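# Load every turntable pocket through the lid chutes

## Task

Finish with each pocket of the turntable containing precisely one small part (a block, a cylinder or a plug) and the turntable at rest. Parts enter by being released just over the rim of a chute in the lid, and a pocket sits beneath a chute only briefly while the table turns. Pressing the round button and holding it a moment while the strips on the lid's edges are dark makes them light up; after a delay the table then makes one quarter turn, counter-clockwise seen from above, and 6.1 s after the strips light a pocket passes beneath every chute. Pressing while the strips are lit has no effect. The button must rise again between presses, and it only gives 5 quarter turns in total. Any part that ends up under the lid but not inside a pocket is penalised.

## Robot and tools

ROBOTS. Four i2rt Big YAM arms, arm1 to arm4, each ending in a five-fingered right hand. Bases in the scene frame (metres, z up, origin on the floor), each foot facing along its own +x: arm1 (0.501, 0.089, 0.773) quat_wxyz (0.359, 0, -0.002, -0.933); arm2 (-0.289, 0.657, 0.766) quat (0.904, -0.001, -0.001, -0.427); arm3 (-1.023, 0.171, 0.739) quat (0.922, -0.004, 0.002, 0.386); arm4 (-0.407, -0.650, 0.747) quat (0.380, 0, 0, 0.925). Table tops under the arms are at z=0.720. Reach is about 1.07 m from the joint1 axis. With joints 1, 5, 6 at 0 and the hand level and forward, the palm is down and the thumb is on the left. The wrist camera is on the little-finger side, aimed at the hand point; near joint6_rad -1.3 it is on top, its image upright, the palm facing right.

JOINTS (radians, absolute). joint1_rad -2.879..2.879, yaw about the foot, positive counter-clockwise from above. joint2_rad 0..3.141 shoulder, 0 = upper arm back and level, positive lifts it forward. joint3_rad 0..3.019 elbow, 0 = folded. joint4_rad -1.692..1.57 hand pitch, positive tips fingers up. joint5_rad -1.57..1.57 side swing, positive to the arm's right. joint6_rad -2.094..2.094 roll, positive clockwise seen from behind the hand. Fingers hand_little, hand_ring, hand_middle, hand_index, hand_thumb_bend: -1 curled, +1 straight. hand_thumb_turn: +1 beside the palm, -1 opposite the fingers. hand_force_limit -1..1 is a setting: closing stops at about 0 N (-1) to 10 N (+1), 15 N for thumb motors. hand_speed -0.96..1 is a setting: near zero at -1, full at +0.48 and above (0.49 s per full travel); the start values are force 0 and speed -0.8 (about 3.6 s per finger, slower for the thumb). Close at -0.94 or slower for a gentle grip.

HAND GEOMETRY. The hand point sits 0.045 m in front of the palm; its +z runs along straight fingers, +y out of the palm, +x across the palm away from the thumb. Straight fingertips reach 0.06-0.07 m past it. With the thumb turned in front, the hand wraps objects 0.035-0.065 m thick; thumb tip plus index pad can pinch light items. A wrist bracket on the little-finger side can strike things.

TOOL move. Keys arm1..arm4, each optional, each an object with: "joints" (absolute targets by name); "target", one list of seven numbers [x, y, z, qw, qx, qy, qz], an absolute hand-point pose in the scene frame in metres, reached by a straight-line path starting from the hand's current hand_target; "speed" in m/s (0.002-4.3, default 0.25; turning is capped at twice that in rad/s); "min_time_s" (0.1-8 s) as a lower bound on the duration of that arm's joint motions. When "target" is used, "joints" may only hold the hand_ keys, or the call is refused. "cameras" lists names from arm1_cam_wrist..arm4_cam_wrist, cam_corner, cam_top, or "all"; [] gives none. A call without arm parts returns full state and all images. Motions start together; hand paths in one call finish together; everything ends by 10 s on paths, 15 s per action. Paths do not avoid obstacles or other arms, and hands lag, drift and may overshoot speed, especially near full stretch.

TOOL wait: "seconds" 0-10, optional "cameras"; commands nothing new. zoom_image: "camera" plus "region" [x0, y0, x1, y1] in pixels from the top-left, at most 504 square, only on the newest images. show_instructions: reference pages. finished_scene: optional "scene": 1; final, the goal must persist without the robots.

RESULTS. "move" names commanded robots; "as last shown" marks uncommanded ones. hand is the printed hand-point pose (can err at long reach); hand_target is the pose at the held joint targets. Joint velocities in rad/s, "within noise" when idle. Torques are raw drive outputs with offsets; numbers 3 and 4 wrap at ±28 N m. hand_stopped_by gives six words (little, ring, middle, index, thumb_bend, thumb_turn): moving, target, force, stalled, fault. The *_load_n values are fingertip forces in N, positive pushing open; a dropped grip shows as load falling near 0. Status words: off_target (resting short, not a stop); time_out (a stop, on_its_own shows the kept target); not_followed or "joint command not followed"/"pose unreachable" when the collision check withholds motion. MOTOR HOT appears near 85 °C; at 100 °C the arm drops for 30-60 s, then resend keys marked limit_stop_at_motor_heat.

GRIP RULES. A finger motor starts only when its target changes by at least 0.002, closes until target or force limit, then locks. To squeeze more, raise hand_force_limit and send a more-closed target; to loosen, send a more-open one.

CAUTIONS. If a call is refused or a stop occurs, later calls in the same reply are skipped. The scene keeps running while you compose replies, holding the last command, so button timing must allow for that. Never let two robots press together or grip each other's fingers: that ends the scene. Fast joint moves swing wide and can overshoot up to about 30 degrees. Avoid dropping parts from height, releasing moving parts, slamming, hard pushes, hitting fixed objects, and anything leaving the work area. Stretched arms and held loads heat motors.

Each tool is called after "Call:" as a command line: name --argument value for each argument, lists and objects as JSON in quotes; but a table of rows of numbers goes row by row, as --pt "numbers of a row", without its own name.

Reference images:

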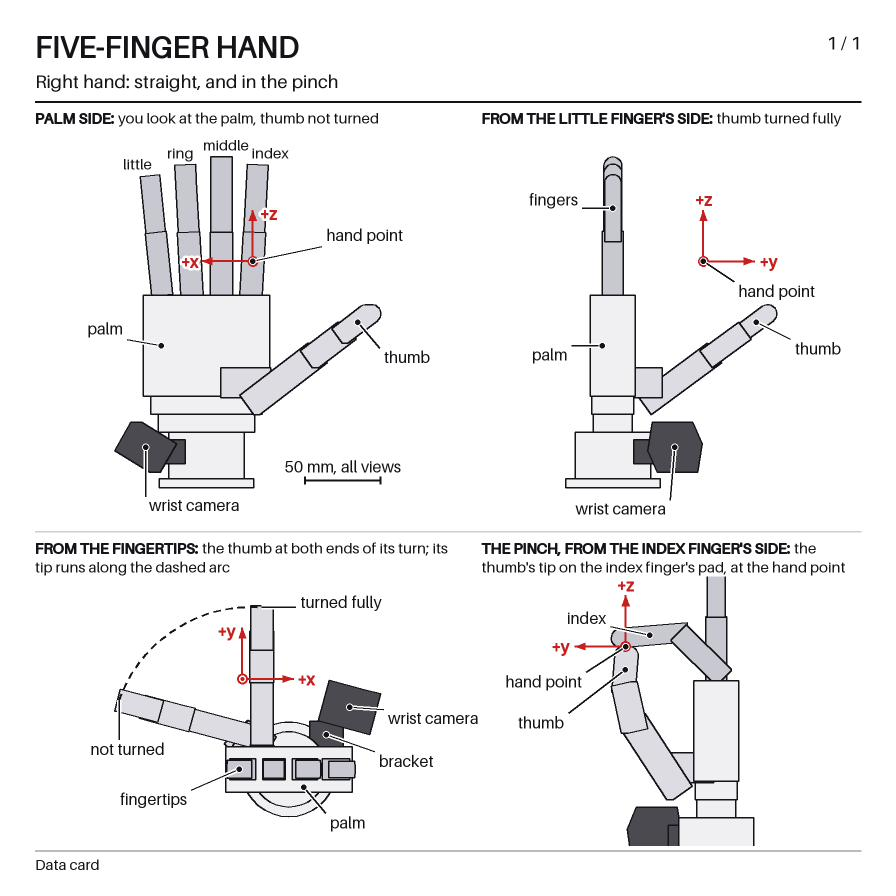

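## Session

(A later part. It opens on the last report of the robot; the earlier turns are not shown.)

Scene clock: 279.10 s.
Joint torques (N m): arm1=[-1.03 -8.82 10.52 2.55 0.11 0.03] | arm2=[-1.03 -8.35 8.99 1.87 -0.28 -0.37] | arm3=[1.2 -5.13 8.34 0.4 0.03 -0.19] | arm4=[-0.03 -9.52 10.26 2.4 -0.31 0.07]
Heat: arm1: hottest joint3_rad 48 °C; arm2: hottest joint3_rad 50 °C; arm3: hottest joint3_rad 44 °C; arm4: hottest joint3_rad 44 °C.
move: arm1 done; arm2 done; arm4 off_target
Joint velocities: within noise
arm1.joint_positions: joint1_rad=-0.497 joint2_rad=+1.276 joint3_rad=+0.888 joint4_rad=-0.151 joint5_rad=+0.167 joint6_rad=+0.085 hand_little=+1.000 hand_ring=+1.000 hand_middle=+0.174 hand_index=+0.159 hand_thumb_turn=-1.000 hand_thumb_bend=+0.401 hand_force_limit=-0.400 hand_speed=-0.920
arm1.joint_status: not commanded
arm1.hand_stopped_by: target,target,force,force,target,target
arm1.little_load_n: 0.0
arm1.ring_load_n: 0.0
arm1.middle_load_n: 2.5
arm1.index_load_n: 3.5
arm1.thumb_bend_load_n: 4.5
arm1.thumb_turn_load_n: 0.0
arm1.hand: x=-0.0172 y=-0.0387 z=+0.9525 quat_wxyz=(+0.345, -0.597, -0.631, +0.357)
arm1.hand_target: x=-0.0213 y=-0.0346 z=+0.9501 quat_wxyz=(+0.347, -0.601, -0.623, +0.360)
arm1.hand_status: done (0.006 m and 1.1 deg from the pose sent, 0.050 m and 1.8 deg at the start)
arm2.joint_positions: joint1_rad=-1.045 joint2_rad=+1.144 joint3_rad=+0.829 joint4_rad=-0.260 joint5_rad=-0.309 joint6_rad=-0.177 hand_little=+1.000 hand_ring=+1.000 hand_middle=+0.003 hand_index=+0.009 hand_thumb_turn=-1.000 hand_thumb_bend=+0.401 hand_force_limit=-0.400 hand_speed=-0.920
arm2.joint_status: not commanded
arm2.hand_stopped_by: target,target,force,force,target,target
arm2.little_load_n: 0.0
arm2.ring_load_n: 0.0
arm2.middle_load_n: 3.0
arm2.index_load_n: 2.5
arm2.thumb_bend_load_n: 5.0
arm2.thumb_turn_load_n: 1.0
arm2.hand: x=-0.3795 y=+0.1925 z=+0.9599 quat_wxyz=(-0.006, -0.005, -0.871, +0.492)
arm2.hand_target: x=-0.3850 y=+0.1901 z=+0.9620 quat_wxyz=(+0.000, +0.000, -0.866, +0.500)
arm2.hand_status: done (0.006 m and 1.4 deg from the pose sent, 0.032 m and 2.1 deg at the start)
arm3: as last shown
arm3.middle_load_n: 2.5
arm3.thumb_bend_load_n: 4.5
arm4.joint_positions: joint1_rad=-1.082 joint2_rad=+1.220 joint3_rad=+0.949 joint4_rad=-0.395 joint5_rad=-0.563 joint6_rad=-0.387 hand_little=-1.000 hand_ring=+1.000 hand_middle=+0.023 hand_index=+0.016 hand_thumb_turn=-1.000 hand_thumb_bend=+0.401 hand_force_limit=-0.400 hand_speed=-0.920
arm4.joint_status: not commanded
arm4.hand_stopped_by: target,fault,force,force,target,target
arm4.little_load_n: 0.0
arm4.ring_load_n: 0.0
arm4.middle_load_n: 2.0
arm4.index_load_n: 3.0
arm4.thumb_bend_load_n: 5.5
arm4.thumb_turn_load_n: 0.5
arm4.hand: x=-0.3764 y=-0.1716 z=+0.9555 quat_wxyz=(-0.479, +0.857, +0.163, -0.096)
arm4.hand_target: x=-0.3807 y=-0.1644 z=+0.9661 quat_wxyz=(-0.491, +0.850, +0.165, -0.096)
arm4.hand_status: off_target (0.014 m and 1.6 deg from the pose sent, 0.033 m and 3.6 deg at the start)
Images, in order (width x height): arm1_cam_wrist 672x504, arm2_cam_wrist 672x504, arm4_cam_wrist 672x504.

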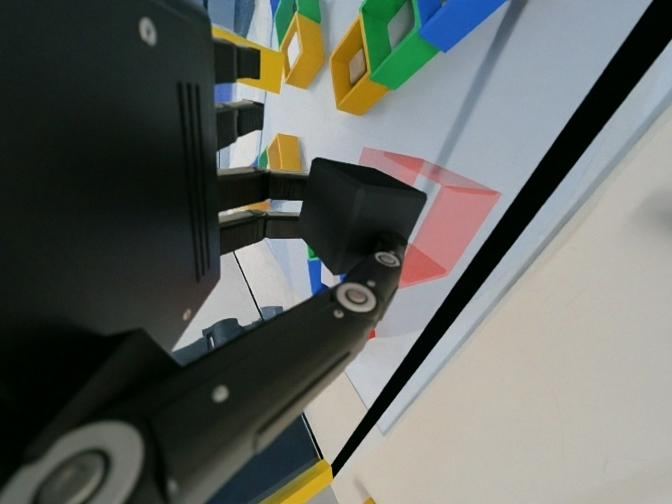

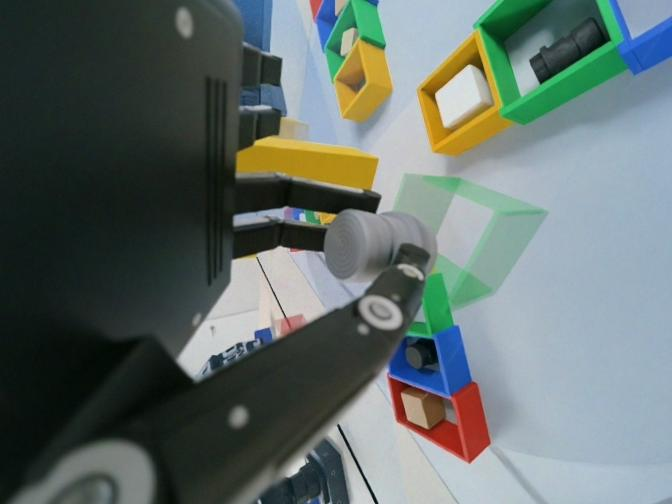

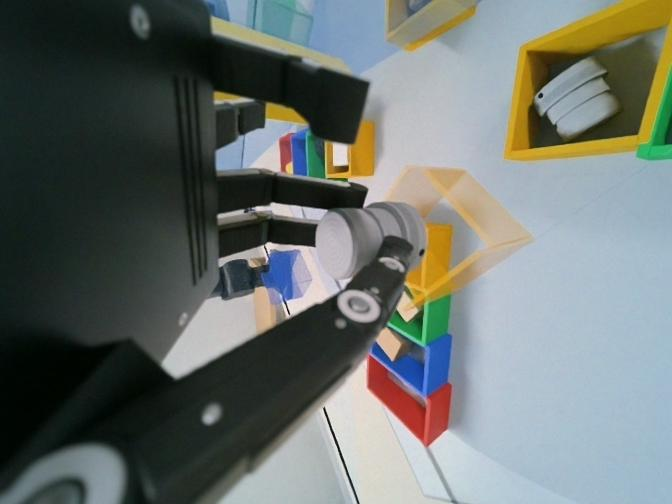

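Call:
move --arm1 '{"target": [-0.0205, -0.0353, 0.957, 0.3474, -0.6016, -0.623, 0.3597], "speed": 0.1, "joints": {"hand_speed": 0.3}}' --arm3 '{"target": [-0.75, 0.15, 1.01, 0.0923, -0.701, 0.701, -0.0923], "speed": 0.1, "joints": {"hand_speed": 0.3}}' --arm2 '{"joints": {"hand_speed": 0.3}}' --arm4 '{"joints": {"hand_speed": 0.3}}' --cameras '["arm3_cam_wrist", "arm1_cam_wrist"]'

Call:
zoom_image --camera "arm3_cam_wrist" --region '[280, 140, 520, 320]'

Scene clock: 282.50 s.
Joint torques (N m): arm1=[-0.03 -9.82 11.23 1.73 0.15 0.04] | arm2=[-1.03 -8.12 8.92 1.92 -0.28 -0.39] | arm3=[1.79 -6.24 8.14 1.32 0.02 -0.23] | arm4=[-0.03 -9.47 10.26 2.41 -0.31 0.07]
Heat: arm1: hottest joint3_rad 47 °C; arm2: hottest joint3_rad 50 °C; arm3: hottest joint3_rad 43 °C; arm4: hottest joint3_rad 45 °C.
move: arm1 done; arm2 done; arm3 done; arm4 done
Joint velocities: within noise
arm1.joint_positions: joint1_rad=-0.497 joint2_rad=+1.276 joint3_rad=+0.888 joint4_rad=-0.151 joint5_rad=+0.169 joint6_rad=+0.086 hand_little=+1.000 hand_ring=+1.000 hand_middle=+0.174 hand_index=+0.159 hand_thumb_turn=-1.000 hand_thumb_bend=+0.401 hand_force_limit=-0.400 hand_speed=+0.300
arm1.joint_status: all done
arm1.hand_stopped_by: target,target,force,force,target,target
arm1.little_load_n: 0.0
arm1.ring_load_n: 0.0
arm1.middle_load_n: 2.5
arm1.index_load_n: 3.5
arm1.thumb_bend_load_n: 4.5
arm1.thumb_turn_load_n: 0.0
arm1.hand: x=-0.0173 y=-0.0384 z=+0.9525 quat_wxyz=(+0.345, -0.597, -0.630, +0.357)
arm1.hand_target: x=-0.0205 y=-0.0354 z=+0.9571 quat_wxyz=(+0.347, -0.601, -0.623, +0.360)
arm1.hand_status: done (0.006 m and 1.0 deg from the pose sent, 0.007 m and 1.1 deg at the start)
arm2.joint_positions: joint1_rad=-1.045 joint2_rad=+1.144 joint3_rad=+0.829 joint4_rad=-0.260 joint5_rad=-0.309 joint6_rad=-0.177 hand_little=+1.000 hand_ring=+1.000 hand_middle=+0.003 hand_index=+0.009 hand_thumb_turn=-1.000 hand_thumb_bend=+0.401 hand_force_limit=-0.400 hand_speed=+0.300
arm2.joint_status: all done
arm2.hand_stopped_by: target,target,force,force,target,target
arm2.little_load_n: -0.5
arm2.ring_load_n: 0.0
arm2.middle_load_n: 3.0
arm2.index_load_n: 2.5
arm2.thumb_bend_load_n: 4.5
arm2.thumb_turn_load_n: 0.5
arm2.hand: x=-0.3795 y=+0.1925 z=+0.9599 quat_wxyz=(-0.006, -0.005, -0.871, +0.492)
arm2.hand_target: x=-0.3850 y=+0.1901 z=+0.9620 quat_wxyz=(+0.000, +0.000, -0.866, +0.500)
arm2.hand_status: not commanded
arm3.joint_positions: joint1_rad=-1.003 joint2_rad=+1.051 joint3_rad=+1.185 joint4_rad=-1.466 joint5_rad=-0.062 joint6_rad=-0.178 hand_little=+1.000 hand_ring=+1.000 hand_middle=+0.061 hand_index=+0.039 hand_thumb_turn=-1.000 hand_thumb_bend=+0.401 hand_force_limit=-0.400 hand_speed=+0.300
arm3.joint_status: all done
arm3.hand_stopped_by: target,target,force,force,target,target
arm3.little_load_n: 0.0
arm3.ring_load_n: 0.0
arm3.middle_load_n: 2.5
arm3.index_load_n: 3.5
arm3.thumb_bend_load_n: 5.0
arm3.thumb_turn_load_n: -1.0
arm3.hand: x=-0.7515 y=+0.1477 z=+1.0088 quat_wxyz=(-0.088, +0.694, -0.710, +0.085)
arm3.hand_target: x=-0.7500 y=+0.1499 z=+1.0101 quat_wxyz=(-0.092, +0.701, -0.701, +0.092)
arm3.hand_status: done (0.003 m and 1.7 deg from the pose sent, 0.020 m and 1.3 deg at the start)
arm4.joint_positions: joint1_rad=-1.082 joint2_rad=+1.220 joint3_rad=+0.949 joint4_rad=-0.395 joint5_rad=-0.563 joint6_rad=-0.386 hand_little=-1.000 hand_ring=+1.000 hand_middle=+0.023 hand_index=+0.016 hand_thumb_turn=-1.000 hand_thumb_bend=+0.401 hand_force_limit=-0.400 hand_speed=+0.300
arm4.joint_status: all done
arm4.hand_stopped_by: target,fault,force,force,target,target
arm4.little_load_n: 0.0
arm4.ring_load_n: 0.0
arm4.middle_load_n: 2.0
arm4.index_load_n: 3.0
arm4.thumb_bend_load_n: 5.5
arm4.thumb_turn_load_n: 0.5
arm4.hand: x=-0.3764 y=-0.1716 z=+0.9555 quat_wxyz=(-0.479, +0.857, +0.162, -0.096)
arm4.hand_target: x=-0.3807 y=-0.1644 z=+0.9661 quat_wxyz=(-0.491, +0.850, +0.165, -0.096)
arm4.hand_status: not commanded
pictures: arm1_cam_wrist, arm3_cam_wrist
Images, in order (width x height): arm1_cam_wrist 672x504, arm3_cam_wrist 672x504.

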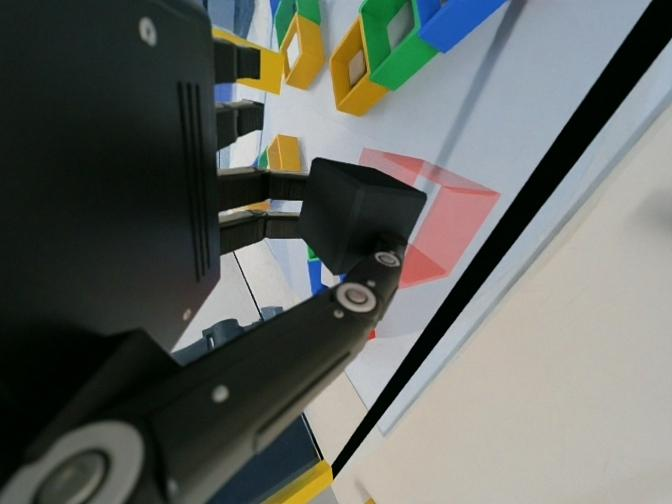

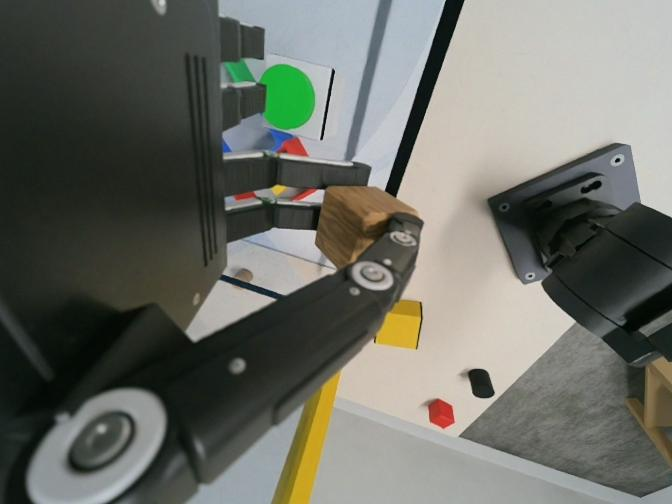

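Scaled by 2.100 from the camera's image (finer frame: 960x720).

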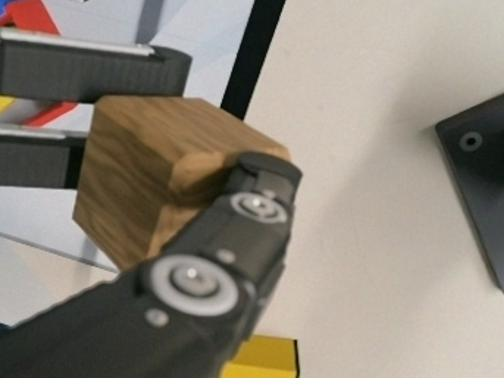

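Call:
move --arm3 '{"target": [-0.748, 0.151, 0.938, 0.0923, -0.701, 0.701, -0.0923], "speed": 0.1}' --cameras '["cam_top"]'

Scene clock: 284.57 s.
Joint torques (N m): arm1=[-0.62 -9.76 11.36 1.59 0.13 0.02] | arm2=[-0.91 -8.29 8.91 1.89 -0.31 -0.38] | arm3=[1.55 -2.43 6.06 1.83 0.07 -0.19] | arm4=[-0.09 -9.52 10.28 2.4 -0.31 0.07]
Heat: arm1: hottest joint3_rad 47 °C; arm2: hottest joint3_rad 49 °C; arm3: hottest joint3_rad 43 °C; arm4: hottest joint3_rad 45 °C.
move: arm3 off_target
Joint velocities: within noise
arm1, arm2, arm4: as last shown
arm1.ring_load_n: -0.5
arm1.index_load_n: 3.0
arm2.little_load_n: 0.0
arm2.index_load_n: 3.0
arm3.joint_positions: joint1_rad=-0.999 joint2_rad=+1.006 joint3_rad=+1.024 joint4_rad=-1.292 joint5_rad=-0.060 joint6_rad=-0.178 hand_little=+1.000 hand_ring=+1.000 hand_middle=+0.061 hand_index=+0.039 hand_thumb_turn=-1.000 hand_thumb_bend=+0.401 hand_force_limit=-0.400 hand_speed=+0.300
arm3.joint_status: not commanded
arm3.hand_stopped_by: target,target,force,force,target,target
arm3.little_load_n: 0.0
arm3.ring_load_n: -1.5
arm3.middle_load_n: 2.5
arm3.index_load_n: 3.0
arm3.thumb_bend_load_n: 5.0
arm3.thumb_turn_load_n: -1.0
arm3.hand: x=-0.7484 y=+0.1473 z=+0.9590 quat_wxyz=(-0.104, +0.693, -0.705, +0.109)
arm3.hand_target: x=-0.7492 y=+0.1510 z=+0.9387 quat_wxyz=(-0.092, +0.701, -0.701, +0.092)
arm3.hand_status: off_target (0.021 m and 2.6 deg from the pose sent, 0.071 m and 1.7 deg at the start)
arm4.middle_load_n: 2.5
arm4.index_load_n: 3.5
Images, in order (width x height): cam_top 672x504.

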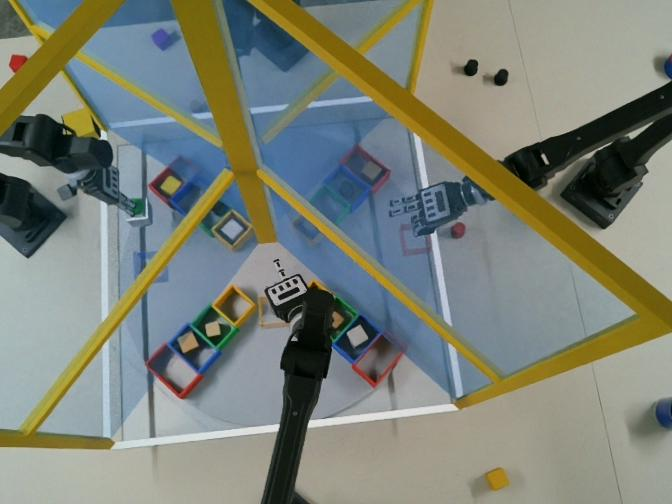

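Call:
move --arm3 '{"target": [-0.75, 0.15, 1.0, 0.0923, -0.701, 0.701, -0.0923], "speed": 0.3}'

Call:
move --arm3 '{"target": [-0.6742, -0.0525, 0.956, 0.3536, -0.6124, 0.6124, -0.3536], "speed": 0.3}' --cameras '["arm3_cam_wrist"]'

Call:
wait --seconds 0.5 --cameras '["arm1_cam_wrist"]'

Scene clock: 285.83 s.
Joint torques (N m): arm1=[0.32 -9.47 11.33 1.62 0.07 0.08] | arm2=[-1.03 -8.47 8.95 1.92 -0.29 -0.37] | arm3=[1.03 -4.37 11.82 0.31 -0.01 -0.21] | arm4=[-0.03 -9.47 10.28 2.37 -0.31 0.07]
Heat: arm1: hottest joint3_rad 47 °C; arm2: hottest joint3_rad 49 °C; arm3: hottest joint3_rad 43 °C; arm4: hottest joint3_rad 45 °C.
move: arm3 off_target
Joint velocities: within noise
arm1, arm2, arm4: as last shown
arm1.ring_load_n: 0.5
arm1.index_load_n: 3.5
arm1.thumb_bend_load_n: 5.0
arm2.index_load_n: 2.5
arm3.joint_positions: joint1_rad=-0.999 joint2_rad=+1.027 joint3_rad=+1.106 joint4_rad=-1.421 joint5_rad=-0.060 joint6_rad=-0.178 hand_little=+1.000 hand_ring=+1.000 hand_middle=+0.061 hand_index=+0.039 hand_thumb_turn=-1.000 hand_thumb_bend=+0.401 hand_force_limit=-0.400 hand_speed=+0.300
arm3.joint_status: not commanded
arm3.hand_stopped_by: target,target,force,force,target,target
arm3.little_load_n: 0.0
arm3.ring_load_n: 0.0
arm3.middle_load_n: 2.5
arm3.index_load_n: 3.5
arm3.thumb_bend_load_n: 4.5
arm3.thumb_turn_load_n: -1.0
arm3.hand: x=-0.7601 y=+0.1500 z=+0.9849 quat_wxyz=(-0.085, +0.695, -0.709, +0.081)
arm3.hand_target: x=-0.7504 y=+0.1501 z=+0.9998 quat_wxyz=(-0.093, +0.701, -0.701, +0.093)
arm3.hand_status: off_target (0.018 m and 1.9 deg from the pose sent, 0.041 m and 2.6 deg at the start)
arm4.index_load_n: 3.0
pictures: none

Scene clock: 287.90 s.
Joint torques (N m): arm1=[-0.44 -9.23 11.43 1.8 0.12 0.01] | arm2=[-0.91 -8.53 8.94 1.89 -0.29 -0.36] | arm3=[0.03 -6.42 9.01 2.39 -0.43 -0.11] | arm4=[-0.09 -9.47 10.28 2.4 -0.31 0.07]
Heat: arm1: hottest joint3_rad 47 °C; arm2: hottest joint3_rad 49 °C; arm3: hottest joint3_rad 43 °C; arm4: hottest joint3_rad 45 °C.
move: arm3 done
Joint velocities: within noise
arm1, arm2, arm4: as last shown
arm1.ring_load_n: 0.0
arm2.thumb_bend_load_n: 5.0
arm3.joint_positions: joint1_rad=-1.668 joint2_rad=+1.084 joint3_rad=+0.866 joint4_rad=-0.536 joint5_rad=-0.736 joint6_rad=-0.542 hand_little=+1.000 hand_ring=+1.000 hand_middle=+0.061 hand_index=+0.039 hand_thumb_turn=-1.000 hand_thumb_bend=+0.401 hand_force_limit=-0.400 hand_speed=+0.300
arm3.joint_status: not commanded
arm3.hand_stopped_by: target,target,force,force,target,target
arm3.little_load_n: 0.0
arm3.ring_load_n: 0.0
arm3.middle_load_n: 2.0
arm3.index_load_n: 3.0
arm3.thumb_bend_load_n: 4.5
arm3.thumb_turn_load_n: -1.0
arm3.hand: x=-0.6746 y=-0.0470 z=+0.9553 quat_wxyz=(-0.354, +0.615, -0.613, +0.347)
arm3.hand_target: x=-0.6742 y=-0.0524 z=+0.9560 quat_wxyz=(-0.353, +0.612, -0.612, +0.354)
arm3.hand_status: done (0.006 m and 0.8 deg from the pose sent, 0.222 m and 46.5 deg at the start)
arm4.middle_load_n: 2.0
Images, in order (width x height): arm3_cam_wrist 672x504.

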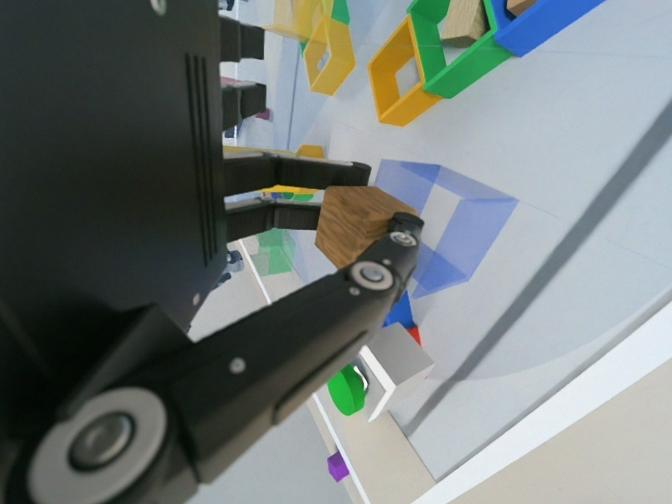

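Scene clock: 288.40 s.
Joint torques (N m): arm1=[-0.03 -10.23 11.49 1.68 0.17 0] | arm2=[-1.08 -8.41 8.96 1.85 -0.31 -0.38] | arm3=[0.09 -6.42 8.98 2.48 -0.46 -0.12] | arm4=[-0.03 -9.47 10.29 2.41 -0.3 0.07]
Heat: arm1: hottest joint3_rad 47 °C; arm2: hottest joint3_rad 49 °C; arm3: hottest joint3_rad 43 °C; arm4: hottest joint3_rad 45 °C.
Joint velocities: within noise
arm1.joint_positions: joint1_rad=-0.497 joint2_rad=+1.276 joint3_rad=+0.888 joint4_rad=-0.151 joint5_rad=+0.169 joint6_rad=+0.086 hand_little=+1.000 hand_ring=+1.000 hand_middle=+0.174 hand_index=+0.159 hand_thumb_turn=-1.000 hand_thumb_bend=+0.401 hand_force_limit=-0.400 hand_speed=+0.300
arm1.joint_status: not commanded
arm1.hand_stopped_by: target,target,force,force,target,target
arm1.little_load_n: 0.0
arm1.ring_load_n: 0.0
arm1.middle_load_n: 2.5
arm1.index_load_n: 3.0
arm1.thumb_bend_load_n: 4.5
arm1.thumb_turn_load_n: 0.0
arm1.hand: x=-0.0173 y=-0.0384 z=+0.9525 quat_wxyz=(+0.345, -0.597, -0.630, +0.357)
arm1.hand_target: x=-0.0205 y=-0.0354 z=+0.9571 quat_wxyz=(+0.347, -0.601, -0.623, +0.360)
arm1.hand_status: not commanded
arm2.joint_positions: joint1_rad=-1.045 joint2_rad=+1.144 joint3_rad=+0.829 joint4_rad=-0.260 joint5_rad=-0.309 joint6_rad=-0.177 hand_little=+1.000 hand_ring=+1.000 hand_middle=+0.003 hand_index=+0.009 hand_thumb_turn=-1.000 hand_thumb_bend=+0.401 hand_force_limit=-0.400 hand_speed=+0.300
arm2.joint_status: not commanded
arm2.hand_stopped_by: target,target,force,force,target,target
arm2.little_load_n: 0.0
arm2.ring_load_n: 0.0
arm2.middle_load_n: 3.0
arm2.index_load_n: 2.5
arm2.thumb_bend_load_n: 5.0
arm2.thumb_turn_load_n: 0.5
arm2.hand: x=-0.3795 y=+0.1925 z=+0.9599 quat_wxyz=(-0.006, -0.005, -0.871, +0.492)
arm2.hand_target: x=-0.3850 y=+0.1901 z=+0.9620 quat_wxyz=(+0.000, +0.000, -0.866, +0.500)
arm2.hand_status: not commanded
arm3.joint_positions: joint1_rad=-1.668 joint2_rad=+1.084 joint3_rad=+0.866 joint4_rad=-0.536 joint5_rad=-0.736 joint6_rad=-0.542 hand_little=+1.000 hand_ring=+1.000 hand_middle=+0.061 hand_index=+0.039 hand_thumb_turn=-1.000 hand_thumb_bend=+0.401 hand_force_limit=-0.400 hand_speed=+0.300
arm3.joint_status: not commanded
arm3.hand_stopped_by: target,target,force,force,target,target
arm3.little_load_n: 0.0
arm3.ring_load_n: 0.0
arm3.middle_load_n: 2.5
arm3.index_load_n: 3.5
arm3.thumb_bend_load_n: 5.0
arm3.thumb_turn_load_n: -1.0
arm3.hand: x=-0.6746 y=-0.0470 z=+0.9553 quat_wxyz=(-0.354, +0.615, -0.613, +0.347)
arm3.hand_target: x=-0.6742 y=-0.0524 z=+0.9560 quat_wxyz=(-0.353, +0.612, -0.612, +0.354)
arm3.hand_status: done (0.006 m and 0.8 deg from the pose sent, 0.222 m and 46.5 deg at the start)
arm4.joint_positions: joint1_rad=-1.082 joint2_rad=+1.220 joint3_rad=+0.949 joint4_rad=-0.395 joint5_rad=-0.563 joint6_rad=-0.386 hand_little=-1.000 hand_ring=+1.000 hand_middle=+0.023 hand_index=+0.016 hand_thumb_turn=-1.000 hand_thumb_bend=+0.401 hand_force_limit=-0.400 hand_speed=+0.300
arm4.joint_status: not commanded
arm4.hand_stopped_by: target,fault,force,force,target,target
arm4.little_load_n: 0.0
arm4.ring_load_n: 0.0
arm4.middle_load_n: 2.0
arm4.index_load_n: 3.0
arm4.thumb_bend_load_n: 5.5
arm4.thumb_turn_load_n: 0.0
arm4.hand: x=-0.3764 y=-0.1716 z=+0.9555 quat_wxyz=(-0.479, +0.857, +0.162, -0.096)
arm4.hand_target: x=-0.3807 y=-0.1644 z=+0.9661 quat_wxyz=(-0.491, +0.850, +0.165, -0.096)
arm4.hand_status: not commanded
wait: 0.50 s; at rest by 0.27 s
Images, in order (width x height): arm1_cam_wrist 672x504.

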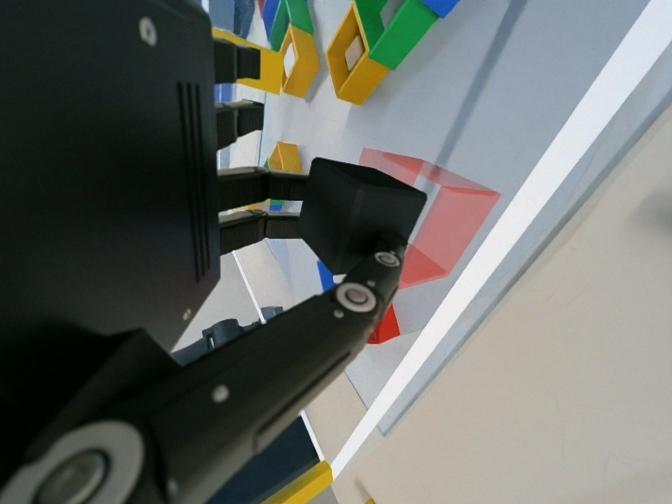

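Call:
wait --seconds 0.45 --cameras '["arm1_cam_wrist"]'

Scene clock: 288.97 s.
Joint torques (N m): arm1=[-0.21 -9.41 11.38 1.55 0.06 0.11] | arm2=[-1.03 -8.35 8.96 1.88 -0.28 -0.39] | arm3=[-0.38 -5.95 9.16 2.5 -0.45 -0.15] | arm4=[-0.09 -9.41 10.25 2.37 -0.3 0.07]
Heat: arm1: hottest joint3_rad 47 °C; arm2: hottest joint3_rad 49 °C; arm3: hottest joint3_rad 43 °C; arm4: hottest joint3_rad 45 °C.
Joint velocities: within noise
arm1.joint_positions: joint1_rad=-0.497 joint2_rad=+1.276 joint3_rad=+0.888 joint4_rad=-0.151 joint5_rad=+0.169 joint6_rad=+0.086 hand_little=+1.000 hand_ring=+1.000 hand_middle=+0.174 hand_index=+0.159 hand_thumb_turn=-1.000 hand_thumb_bend=+0.401 hand_force_limit=-0.400 hand_speed=+0.300
arm1.joint_status: not commanded
arm1.hand_stopped_by: target,target,force,force,target,target
arm1.little_load_n: 0.0
arm1.ring_load_n: 0.0
arm1.middle_load_n: 2.5
arm1.index_load_n: 3.5
arm1.thumb_bend_load_n: 5.0
arm1.thumb_turn_load_n: 0.0
arm1.hand: x=-0.0173 y=-0.0384 z=+0.9525 quat_wxyz=(+0.345, -0.597, -0.630, +0.357)
arm1.hand_target: x=-0.0205 y=-0.0354 z=+0.9571 quat_wxyz=(+0.347, -0.601, -0.623, +0.360)
arm1.hand_status: not commanded
arm2.joint_positions: joint1_rad=-1.045 joint2_rad=+1.144 joint3_rad=+0.829 joint4_rad=-0.260 joint5_rad=-0.309 joint6_rad=-0.177 hand_little=+1.000 hand_ring=+1.000 hand_middle=+0.003 hand_index=+0.009 hand_thumb_turn=-1.000 hand_thumb_bend=+0.401 hand_force_limit=-0.400 hand_speed=+0.300
arm2.joint_status: not commanded
arm2.hand_stopped_by: target,target,force,force,target,target
arm2.little_load_n: 0.0
arm2.ring_load_n: 0.0
arm2.middle_load_n: 3.0
arm2.index_load_n: 2.5
arm2.thumb_bend_load_n: 4.5
arm2.thumb_turn_load_n: 0.5
arm2.hand: x=-0.3795 y=+0.1925 z=+0.9599 quat_wxyz=(-0.006, -0.005, -0.871, +0.492)
arm2.hand_target: x=-0.3850 y=+0.1901 z=+0.9620 quat_wxyz=(+0.000, +0.000, -0.866, +0.500)
arm2.hand_status: not commanded
arm3.joint_positions: joint1_rad=-1.668 joint2_rad=+1.084 joint3_rad=+0.866 joint4_rad=-0.536 joint5_rad=-0.736 joint6_rad=-0.542 hand_little=+1.000 hand_ring=+1.000 hand_middle=+0.061 hand_index=+0.039 hand_thumb_turn=-1.000 hand_thumb_bend=+0.401 hand_force_limit=-0.400 hand_speed=+0.300
arm3.joint_status: not commanded
arm3.hand_stopped_by: target,target,force,force,target,target
arm3.little_load_n: 0.0
arm3.ring_load_n: 0.0
arm3.middle_load_n: 2.0
arm3.index_load_n: 3.5
arm3.thumb_bend_load_n: 4.5
arm3.thumb_turn_load_n: -1.0
arm3.hand: x=-0.6746 y=-0.0470 z=+0.9553 quat_wxyz=(-0.354, +0.615, -0.613, +0.347)
arm3.hand_target: x=-0.6742 y=-0.0524 z=+0.9560 quat_wxyz=(-0.353, +0.612, -0.612, +0.354)
arm3.hand_status: done (0.006 m and 0.8 deg from the pose sent, 0.222 m and 46.5 deg at the start)
arm4.joint_positions: joint1_rad=-1.082 joint2_rad=+1.220 joint3_rad=+0.949 joint4_rad=-0.395 joint5_rad=-0.563 joint6_rad=-0.386 hand_little=-1.000 hand_ring=+1.000 hand_middle=+0.023 hand_index=+0.016 hand_thumb_turn=-1.000 hand_thumb_bend=+0.401 hand_force_limit=-0.400 hand_speed=+0.300
arm4.joint_status: not commanded
arm4.hand_stopped_by: target,fault,force,force,target,target
arm4.little_load_n: 0.0
arm4.ring_load_n: 0.0
arm4.middle_load_n: 2.0
arm4.index_load_n: 3.0
arm4.thumb_bend_load_n: 5.5
arm4.thumb_turn_load_n: 0.5
arm4.hand: x=-0.3764 y=-0.1716 z=+0.9555 quat_wxyz=(-0.479, +0.857, +0.162, -0.096)
arm4.hand_target: x=-0.3807 y=-0.1644 z=+0.9661 quat_wxyz=(-0.491, +0.850, +0.165, -0.096)
arm4.hand_status: not commanded
wait: 0.47 s; at rest by 0.17 s
Images, in order (width x height): arm1_cam_wrist 672x504.

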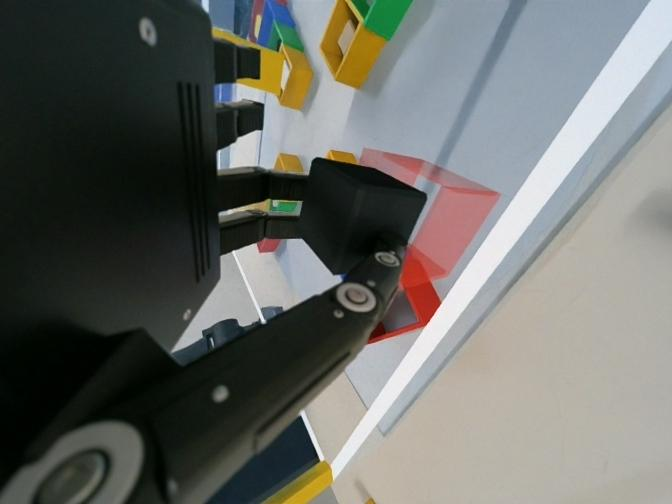

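Call:
wait --seconds 0.1 --cameras '["arm1_cam_wrist"]'

Scene clock: 289.30 s.
Joint torques (N m): arm1=[-0.21 -9 11.52 1.46 0.15 0.1] | arm2=[-1.2 -8 9.01 1.92 -0.3 -0.37] | arm3=[-0.15 -6.12 8.96 2.47 -0.43 -0.14] | arm4=[-0.09 -9.41 10.28 2.39 -0.3 0.07]
Heat: arm1: hottest joint3_rad 47 °C; arm2: hottest joint3_rad 49 °C; arm3: hottest joint3_rad 43 °C; arm4: hottest joint3_rad 45 °C.
Joint velocities: within noise
arm1.joint_positions: joint1_rad=-0.497 joint2_rad=+1.276 joint3_rad=+0.888 joint4_rad=-0.151 joint5_rad=+0.169 joint6_rad=+0.086 hand_little=+1.000 hand_ring=+1.000 hand_middle=+0.174 hand_index=+0.159 hand_thumb_turn=-1.000 hand_thumb_bend=+0.401 hand_force_limit=-0.400 hand_speed=+0.300
arm1.joint_status: not commanded
arm1.hand_stopped_by: target,target,force,force,target,target
arm1.little_load_n: 0.0
arm1.ring_load_n: 0.0
arm1.middle_load_n: 2.5
arm1.index_load_n: 3.5
arm1.thumb_bend_load_n: 5.0
arm1.thumb_turn_load_n: 0.0
arm1.hand: x=-0.0173 y=-0.0384 z=+0.9525 quat_wxyz=(+0.345, -0.597, -0.630, +0.357)
arm1.hand_target: x=-0.0205 y=-0.0354 z=+0.9571 quat_wxyz=(+0.347, -0.601, -0.623, +0.360)
arm1.hand_status: not commanded
arm2.joint_positions: joint1_rad=-1.045 joint2_rad=+1.144 joint3_rad=+0.829 joint4_rad=-0.260 joint5_rad=-0.309 joint6_rad=-0.177 hand_little=+1.000 hand_ring=+1.000 hand_middle=+0.003 hand_index=+0.009 hand_thumb_turn=-1.000 hand_thumb_bend=+0.401 hand_force_limit=-0.400 hand_speed=+0.300
arm2.joint_status: not commanded
arm2.hand_stopped_by: target,target,force,force,target,target
arm2.little_load_n: 0.0
arm2.ring_load_n: 0.0
arm2.middle_load_n: 3.0
arm2.index_load_n: 2.5
arm2.thumb_bend_load_n: 4.5
arm2.thumb_turn_load_n: 0.5
arm2.hand: x=-0.3795 y=+0.1925 z=+0.9599 quat_wxyz=(-0.006, -0.005, -0.871, +0.492)
arm2.hand_target: x=-0.3850 y=+0.1901 z=+0.9620 quat_wxyz=(+0.000, +0.000, -0.866, +0.500)
arm2.hand_status: not commanded
arm3.joint_positions: joint1_rad=-1.668 joint2_rad=+1.084 joint3_rad=+0.866 joint4_rad=-0.536 joint5_rad=-0.736 joint6_rad=-0.542 hand_little=+1.000 hand_ring=+1.000 hand_middle=+0.061 hand_index=+0.039 hand_thumb_turn=-1.000 hand_thumb_bend=+0.401 hand_force_limit=-0.400 hand_speed=+0.300
arm3.joint_status: not commanded
arm3.hand_stopped_by: target,target,force,force,target,target
arm3.little_load_n: 0.0
arm3.ring_load_n: 0.0
arm3.middle_load_n: 2.5
arm3.index_load_n: 3.0
arm3.thumb_bend_load_n: 5.0
arm3.thumb_turn_load_n: -1.0
arm3.hand: x=-0.6746 y=-0.0470 z=+0.9553 quat_wxyz=(-0.354, +0.615, -0.613, +0.347)
arm3.hand_target: x=-0.6742 y=-0.0524 z=+0.9560 quat_wxyz=(-0.353, +0.612, -0.612, +0.354)
arm3.hand_status: done (0.006 m and 0.8 deg from the pose sent, 0.222 m and 46.5 deg at the start)
arm4.joint_positions: joint1_rad=-1.082 joint2_rad=+1.220 joint3_rad=+0.949 joint4_rad=-0.395 joint5_rad=-0.563 joint6_rad=-0.386 hand_little=-1.000 hand_ring=+1.000 hand_middle=+0.023 hand_index=+0.016 hand_thumb_turn=-1.000 hand_thumb_bend=+0.401 hand_force_limit=-0.400 hand_speed=+0.300
arm4.joint_status: not commanded
arm4.hand_stopped_by: target,fault,force,force,target,target
arm4.little_load_n: 0.0
arm4.ring_load_n: -0.5
arm4.middle_load_n: 2.0
arm4.index_load_n: 3.5
arm4.thumb_bend_load_n: 5.5
arm4.thumb_turn_load_n: 0.5
arm4.hand: x=-0.3764 y=-0.1716 z=+0.9555 quat_wxyz=(-0.479, +0.857, +0.162, -0.096)
arm4.hand_target: x=-0.3807 y=-0.1644 z=+0.9661 quat_wxyz=(-0.491, +0.850, +0.165, -0.096)
arm4.hand_status: not commanded
wait: 0.10 s; at rest by 0.03 s
Images, in order (width x height): arm1_cam_wrist 672x504.

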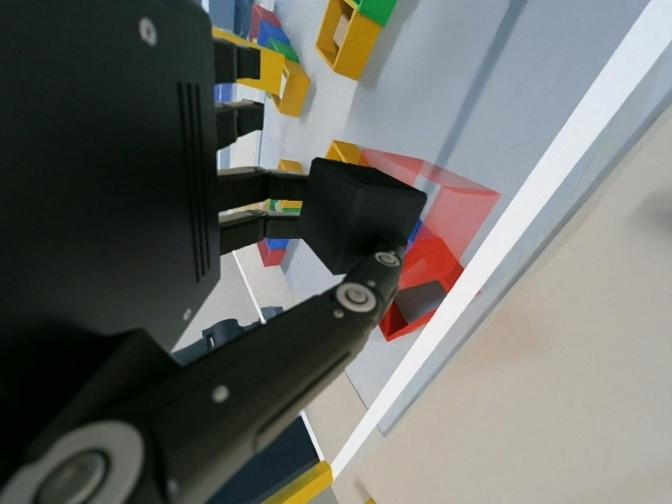

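Call:
move --arm1 '{"joints": {"hand_index": 0.6, "hand_middle": 0.6}}' --arm2 '{"joints": {"hand_index": 0.6, "hand_middle": 0.6}}' --arm3 '{"joints": {"hand_index": 0.6, "hand_middle": 0.6}}' --arm4 '{"joints": {"hand_index": 0.6, "hand_middle": 0.6}}' --cameras '["arm1_cam_wrist", "arm2_cam_wrist", "arm3_cam_wrist", "arm4_cam_wrist", "cam_top"]'

Scene clock: 290.30 s.
Joint torques (N m): arm1=[0.62 -9.23 11.22 1.69 0.16 0.07] | arm2=[-1.2 -8.12 8.96 1.77 -0.26 -0.36] | arm3=[-0.15 -6.24 8.98 2.25 -0.43 -0.15] | arm4=[-0.03 -9.47 10.29 2.22 -0.32 0.04]
Heat: arm1: hottest joint3_rad 47 °C; arm2: hottest joint3_rad 49 °C; arm3: hottest joint3_rad 43 °C; arm4: hottest joint3_rad 45 °C.
move: arm1 done; arm2 done; arm3 done; arm4 done
Joint velocities: within noise
arm1.joint_positions: joint1_rad=-0.497 joint2_rad=+1.276 joint3_rad=+0.888 joint4_rad=-0.151 joint5_rad=+0.169 joint6_rad=+0.087 hand_little=+1.000 hand_ring=+1.000 hand_middle=+0.600 hand_index=+0.600 hand_thumb_turn=-1.000 hand_thumb_bend=+0.400 hand_force_limit=-0.400 hand_speed=+0.300
arm1.joint_status: all done
arm1.hand_stopped_by: target,target,target,target,target,target
arm1.little_load_n: 0.0
arm1.ring_load_n: 0.0
arm1.middle_load_n: 0.0
arm1.index_load_n: 0.0
arm1.thumb_bend_load_n: 0.0
arm1.thumb_turn_load_n: 0.0
arm1.hand: x=-0.0173 y=-0.0383 z=+0.9525 quat_wxyz=(+0.345, -0.598, -0.630, +0.357)
arm1.hand_target: x=-0.0205 y=-0.0353 z=+0.9571 quat_wxyz=(+0.348, -0.601, -0.623, +0.360)
arm1.hand_status: not commanded
arm2.joint_positions: joint1_rad=-1.045 joint2_rad=+1.144 joint3_rad=+0.829 joint4_rad=-0.256 joint5_rad=-0.310 joint6_rad=-0.177 hand_little=+1.000 hand_ring=+1.000 hand_middle=+0.600 hand_index=+0.600 hand_thumb_turn=-1.000 hand_thumb_bend=+0.400 hand_force_limit=-0.400 hand_speed=+0.300
arm2.joint_status: all done
arm2.hand_stopped_by: target,target,target,target,target,target
arm2.little_load_n: 0.0
arm2.ring_load_n: 0.0
arm2.middle_load_n: 0.0
arm2.index_load_n: 0.0
arm2.thumb_bend_load_n: 0.0
arm2.thumb_turn_load_n: 0.0
arm2.hand: x=-0.3796 y=+0.1917 z=+0.9607 quat_wxyz=(-0.006, -0.004, -0.870, +0.494)
arm2.hand_target: x=-0.3849 y=+0.1901 z=+0.9620 quat_wxyz=(+0.000, +0.000, -0.866, +0.500)
arm2.hand_status: not commanded
arm3.joint_positions: joint1_rad=-1.668 joint2_rad=+1.084 joint3_rad=+0.866 joint4_rad=-0.536 joint5_rad=-0.737 joint6_rad=-0.542 hand_little=+1.000 hand_ring=+1.000 hand_middle=+0.600 hand_index=+0.600 hand_thumb_turn=-1.000 hand_thumb_bend=+0.400 hand_force_limit=-0.400 hand_speed=+0.300
arm3.joint_status: all done
arm3.hand_stopped_by: target,target,target,target,target,target
arm3.little_load_n: 0.0
arm3.ring_load_n: 0.0
arm3.middle_load_n: 0.0
arm3.index_load_n: 0.0
arm3.thumb_bend_load_n: 0.0
arm3.thumb_turn_load_n: 0.0
arm3.hand: x=-0.6744 y=-0.0470 z=+0.9554 quat_wxyz=(-0.355, +0.615, -0.613, +0.347)
arm3.hand_target: x=-0.6743 y=-0.0524 z=+0.9560 quat_wxyz=(-0.354, +0.612, -0.612, +0.353)
arm3.hand_status: not commanded
arm4.joint_positions: joint1_rad=-1.082 joint2_rad=+1.220 joint3_rad=+0.949 joint4_rad=-0.391 joint5_rad=-0.563 joint6_rad=-0.385 hand_little=-1.000 hand_ring=+1.000 hand_middle=+0.600 hand_index=+0.600 hand_thumb_turn=-1.000 hand_thumb_bend=+0.400 hand_force_limit=-0.400 hand_speed=+0.300
arm4.joint_status: all done
arm4.hand_stopped_by: target,fault,target,target,target,target
arm4.little_load_n: 0.0
arm4.ring_load_n: 0.0
arm4.middle_load_n: 0.0
arm4.index_load_n: 0.0
arm4.thumb_bend_load_n: 0.5
arm4.thumb_turn_load_n: 0.0
arm4.hand: x=-0.3764 y=-0.1710 z=+0.9561 quat_wxyz=(-0.480, +0.857, +0.162, -0.096)
arm4.hand_target: x=-0.3807 y=-0.1644 z=+0.9661 quat_wxyz=(-0.491, +0.850, +0.165, -0.096)
arm4.hand_status: not commanded
Images, in order (width x height): arm1_cam_wrist 672x504, arm2_cam_wrist 672x504, arm3_cam_wrist 672x504, arm4_cam_wrist 672x504, cam_top 672x504.

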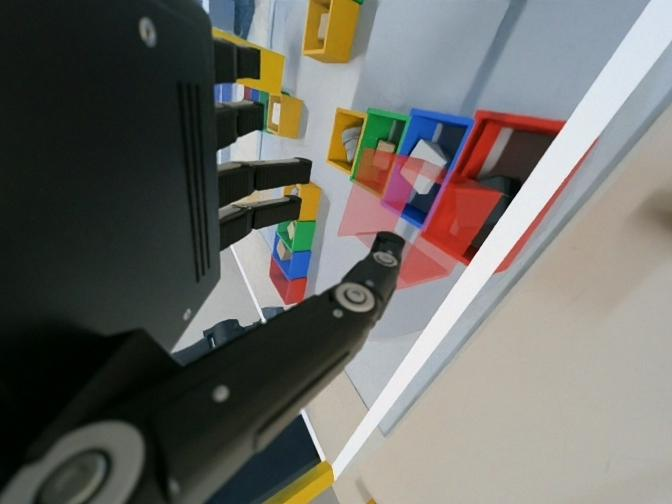

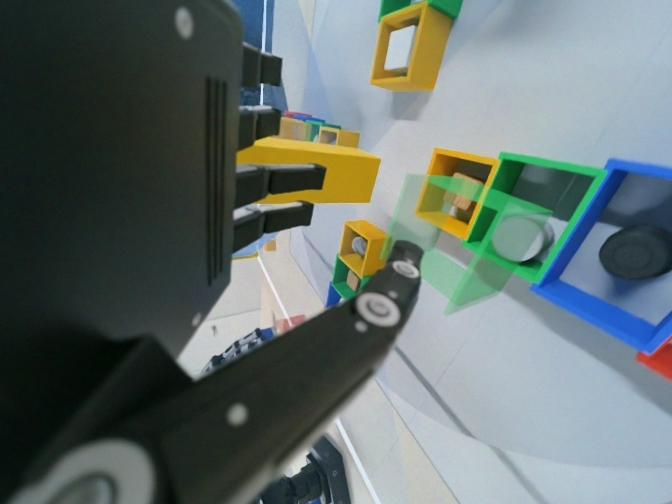

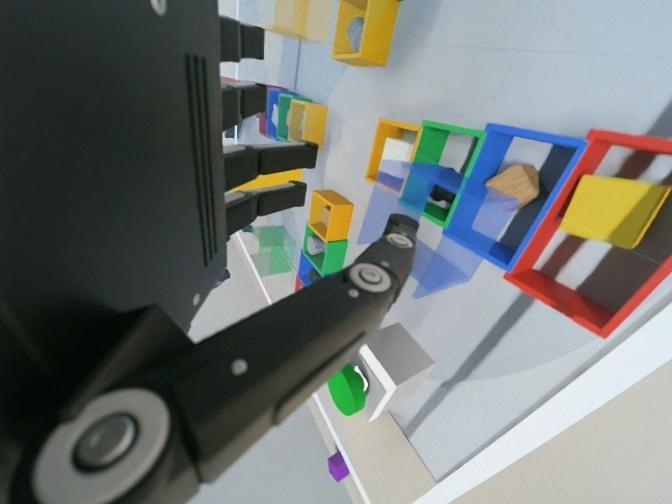

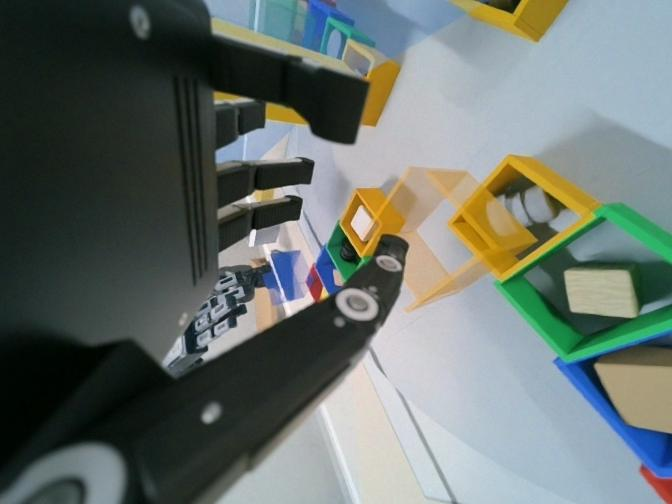

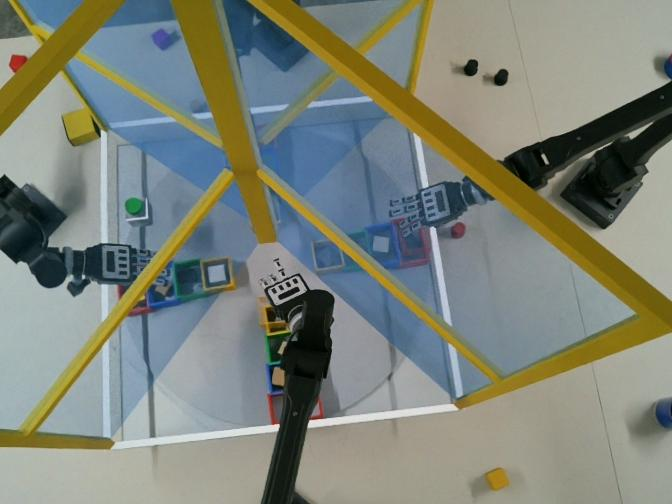

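Call:
move --arm1 '{"target": [-0.0205, -0.0353, 1.02, 0.3474, -0.6016, -0.623, 0.3597], "speed": 0.3}' --arm2 '{"target": [-0.385, 0.195, 1.03, 0, 0, 0.866, -0.5], "speed": 0.3}' --arm3 '{"target": [-0.6742, -0.0525, 1.02, 0.3536, -0.6124, 0.6124, -0.3536], "speed": 0.3}' --arm4 '{"target": [-0.3806, -0.168, 1.03, 0.4909, -0.8501, -0.1652, 0.0954], "speed": 0.3}'

Call:
move --arm1 '{"joints": {"joint2_rad": 0.62, "joint3_rad": 1.35, "joint4_rad": -1.25, "joint5_rad": 0, "joint6_rad": 0, "hand_index": 0.8, "hand_middle": 0.8}, "min_time_s": 2}' --arm2 '{"joints": {"joint2_rad": 0.62, "joint3_rad": 1.35, "joint4_rad": -1.25, "joint5_rad": 0, "joint6_rad": 0}, "min_time_s": 2}' --arm3 '{"target": [-0.75, 0.15, 1.01, 0.0923, -0.701, 0.701, -0.0923], "speed": 0.2}' --arm4 '{"joints": {"joint2_rad": 0.62, "joint3_rad": 1.35, "joint4_rad": -1.25, "joint5_rad": 0, "joint6_rad": 0}, "min_time_s": 2}' --cameras '["cam_top"]'

Scene clock: 291.77 s.
Joint torques (N m): arm1=[-0.38 -7.53 14.58 1.24 0.07 0.03] | arm2=[-0.91 -7.94 13.81 0.64 -0.23 -0.4] | arm3=[0.15 -5.83 12.12 1.29 -0.43 -0.14] | arm4=[-0.26 -8.7 12.53 1.37 -0.37 0.02]
Heat: arm1: hottest joint3_rad 48 °C; arm2: hottest joint3_rad 49 °C; arm3: hottest joint3_rad 43 °C; arm4: hottest joint3_rad 45 °C.
move: arm1 off_target; arm2 off_target; arm3 off_target; arm4 off_target
Joint velocities: within noise
arm1.joint_positions: joint1_rad=-0.497 joint2_rad=+1.217 joint3_rad=+0.980 joint4_rad=-0.318 joint5_rad=+0.170 joint6_rad=+0.088 hand_little=+1.000 hand_ring=+1.000 hand_middle=+0.600 hand_index=+0.600 hand_thumb_turn=-1.000 hand_thumb_bend=+0.400 hand_force_limit=-0.400 hand_speed=+0.300
arm1.joint_status: not commanded
arm1.hand_stopped_by: target,target,target,target,target,target
arm1.little_load_n: 0.0
arm1.ring_load_n: 0.0
arm1.middle_load_n: 0.0
arm1.index_load_n: 0.0
arm1.thumb_bend_load_n: 0.0
arm1.thumb_turn_load_n: 0.0
arm1.hand: x=-0.0099 y=-0.0363 z=+1.0010 quat_wxyz=(+0.341, -0.600, -0.633, +0.351)
arm1.hand_target: x=-0.0198 y=-0.0352 z=+1.0200 quat_wxyz=(+0.347, -0.601, -0.623, +0.360)
arm1.hand_status: off_target (0.022 m and 1.6 deg from the pose sent, 0.068 m and 1.0 deg at the start)
arm2.joint_positions: joint1_rad=-1.050 joint2_rad=+1.086 joint3_rad=+0.911 joint4_rad=-0.430 joint5_rad=-0.313 joint6_rad=-0.177 hand_little=+1.000 hand_ring=+1.000 hand_middle=+0.600 hand_index=+0.600 hand_thumb_turn=-1.000 hand_thumb_bend=+0.400 hand_force_limit=-0.400 hand_speed=+0.300
arm2.joint_status: not commanded
arm2.hand_stopped_by: target,target,target,target,target,target
arm2.little_load_n: 0.0
arm2.ring_load_n: 0.0
arm2.middle_load_n: 0.0
arm2.index_load_n: 0.0
arm2.thumb_bend_load_n: 0.0
arm2.thumb_turn_load_n: 0.0
arm2.hand: x=-0.3756 y=+0.2063 z=+1.0007 quat_wxyz=(-0.012, -0.008, -0.877, +0.480)
arm2.hand_target: x=-0.3846 y=+0.1962 z=+1.0298 quat_wxyz=(+0.000, +0.000, -0.866, +0.500)
arm2.hand_status: off_target (0.033 m and 3.1 deg from the pose sent, 0.070 m and 1.2 deg at the start)
arm3.joint_positions: joint1_rad=-1.668 joint2_rad=+1.060 joint3_rad=+0.978 joint4_rad=-0.689 joint5_rad=-0.738 joint6_rad=-0.542 hand_little=+1.000 hand_ring=+1.000 hand_middle=+0.600 hand_index=+0.600 hand_thumb_turn=-1.000 hand_thumb_bend=+0.400 hand_force_limit=-0.400 hand_speed=+0.300
arm3.joint_status: not commanded
arm3.hand_stopped_by: target,target,target,target,target,target
arm3.little_load_n: 0.0
arm3.ring_load_n: 0.0
arm3.middle_load_n: 0.0
arm3.index_load_n: 0.0
arm3.thumb_bend_load_n: 0.0
arm3.thumb_turn_load_n: -0.5
arm3.hand: x=-0.6772 y=-0.0429 z=+1.0018 quat_wxyz=(-0.356, +0.615, -0.617, +0.340)
arm3.hand_target: x=-0.6745 y=-0.0520 z=+1.0200 quat_wxyz=(-0.354, +0.612, -0.612, +0.354)
arm3.hand_status: off_target (0.021 m and 1.7 deg from the pose sent, 0.065 m and 0.8 deg at the start)
arm4.joint_positions: joint1_rad=-1.082 joint2_rad=+1.175 joint3_rad=+1.060 joint4_rad=-0.549 joint5_rad=-0.563 joint6_rad=-0.383 hand_little=-1.000 hand_ring=+1.000 hand_middle=+0.600 hand_index=+0.600 hand_thumb_turn=-1.000 hand_thumb_bend=+0.400 hand_force_limit=-0.400 hand_speed=+0.300
arm4.joint_status: not commanded
arm4.hand_stopped_by: target,fault,target,target,target,target
arm4.little_load_n: 0.0
arm4.ring_load_n: 0.0
arm4.middle_load_n: 0.0
arm4.index_load_n: 0.0
arm4.thumb_bend_load_n: 0.0
arm4.thumb_turn_load_n: 0.0
arm4.hand: x=-0.3781 y=-0.1766 z=+1.0108 quat_wxyz=(-0.480, +0.857, +0.161, -0.097)
arm4.hand_target: x=-0.3807 y=-0.1686 z=+1.0298 quat_wxyz=(-0.491, +0.850, +0.165, -0.095)
arm4.hand_status: off_target (0.021 m and 1.6 deg from the pose sent, 0.074 m and 1.4 deg at the start)
pictures: none

Scene clock: 294.60 s.
Joint torques (N m): arm1=[0.32 1.79 12.4 1.18 -0.14 -0.11] | arm2=[-1.08 2.26 11.45 0.73 0.2 -0.04] | arm3=[1.03 -4.42 11.73 0.29 0.06 -0.03] | arm4=[-0.26 1.79 10.4 1.61 0.05 0.04]
Heat: arm1: hottest joint3_rad 48 °C; arm2: hottest joint3_rad 50 °C; arm3: hottest joint3_rad 44 °C; arm4: hottest joint3_rad 45 °C.
move: arm1 done; arm2 done; arm3 off_target; arm4 done
Joint velocities: within noise
arm1.joint_positions: joint1_rad=-0.497 joint2_rad=+0.616 joint3_rad=+1.316 joint4_rad=-1.238 joint5_rad=+0.002 joint6_rad=+0.008 hand_little=+1.000 hand_ring=+1.000 hand_middle=+0.800 hand_index=+0.800 hand_thumb_turn=-1.000 hand_thumb_bend=+0.400 hand_force_limit=-0.400 hand_speed=+0.300
arm1.joint_status: all done
arm1.hand_stopped_by: target,target,target,target,target,target
arm1.little_load_n: 0.0
arm1.ring_load_n: 0.0
arm1.middle_load_n: 0.0
arm1.index_load_n: 0.0
arm1.thumb_bend_load_n: 0.0
arm1.thumb_turn_load_n: 0.0
arm1.hand: x=+0.2710 y=+0.0037 z=+1.2352 quat_wxyz=(+0.303, -0.541, -0.680, +0.390)
arm1.hand_target: x=+0.2736 y=+0.0060 z=+1.2483 quat_wxyz=(+0.310, -0.538, -0.678, +0.394)
arm1.hand_status: not commanded
arm2.joint_positions: joint1_rad=-1.050 joint2_rad=+0.614 joint3_rad=+1.305 joint4_rad=-1.243 joint5_rad=-0.004 joint6_rad=-0.017 hand_little=+1.000 hand_ring=+1.000 hand_middle=+0.600 hand_index=+0.600 hand_thumb_turn=-1.000 hand_thumb_bend=+0.400 hand_force_limit=-0.400 hand_speed=+0.300
arm2.joint_status: all done
arm2.hand_stopped_by: target,target,target,target,target,target
arm2.little_load_n: 0.0
arm2.ring_load_n: 0.0
arm2.middle_load_n: 0.0
arm2.index_load_n: 0.0
arm2.thumb_bend_load_n: 0.0
arm2.thumb_turn_load_n: 0.0
arm2.hand: x=-0.3465 y=+0.4207 z=+1.2216 quat_wxyz=(+0.089, -0.149, -0.860, +0.480)
arm2.hand_target: x=-0.3479 y=+0.4230 z=+1.2415 quat_wxyz=(+0.092, -0.159, -0.850, +0.494)
arm2.hand_status: not commanded
arm3.joint_positions: joint1_rad=-1.003 joint2_rad=+1.032 joint3_rad=+1.133 joint4_rad=-1.446 joint5_rad=-0.063 joint6_rad=-0.200 hand_little=+1.000 hand_ring=+1.000 hand_middle=+0.600 hand_index=+0.600 hand_thumb_turn=-1.000 hand_thumb_bend=+0.400 hand_force_limit=-0.400 hand_speed=+0.300
arm3.joint_status: not commanded
arm3.hand_stopped_by: target,target,target,target,target,target
arm3.little_load_n: 0.0
arm3.ring_load_n: 0.5
arm3.middle_load_n: 0.0
arm3.index_load_n: 0.0
arm3.thumb_bend_load_n: 0.0
arm3.thumb_turn_load_n: 0.0
arm3.hand: x=-0.7608 y=+0.1482 z=+0.9940 quat_wxyz=(-0.084, +0.701, -0.703, +0.080)
arm3.hand_target: x=-0.7506 y=+0.1501 z=+1.0097 quat_wxyz=(-0.093, +0.701, -0.701, +0.092)
arm3.hand_status: off_target (0.019 m and 1.7 deg from the pose sent, 0.206 m and 43.9 deg at the start)
arm4.joint_positions: joint1_rad=-1.082 joint2_rad=+0.614 joint3_rad=+1.318 joint4_rad=-1.245 joint5_rad=-0.003 joint6_rad=-0.012 hand_little=-1.000 hand_ring=+1.000 hand_middle=+0.600 hand_index=+0.600 hand_thumb_turn=-1.000 hand_thumb_bend=+0.400 hand_force_limit=-0.400 hand_speed=+0.300
arm4.joint_status: all done
arm4.hand_stopped_by: target,fault,target,target,target,target
arm4.little_load_n: 0.0
arm4.ring_load_n: 0.0
arm4.middle_load_n: 0.0
arm4.index_load_n: 0.0
arm4.thumb_bend_load_n: 0.0
arm4.thumb_turn_load_n: 0.0
arm4.hand: x=-0.3663 y=-0.4102 z=+1.2081 quat_wxyz=(-0.487, +0.862, -0.121, +0.073)
arm4.hand_target: x=-0.3688 y=-0.4104 z=+1.2217 quat_wxyz=(-0.497, +0.856, -0.122, +0.070)
arm4.hand_status: not commanded
Images, in order (width x height): cam_top 672x504.

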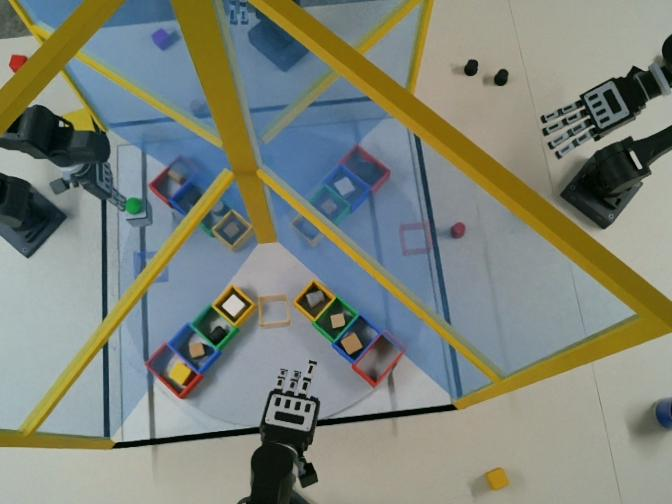

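Call:
zoom_image --camera "cam_top" --region '[100, 130, 460, 420]'

Scaled by 1.400 from the camera's image (finer frame: 960x720).

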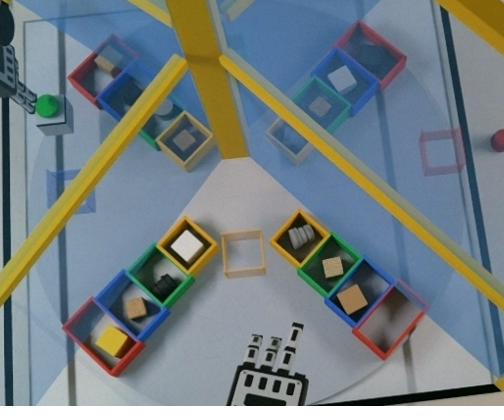

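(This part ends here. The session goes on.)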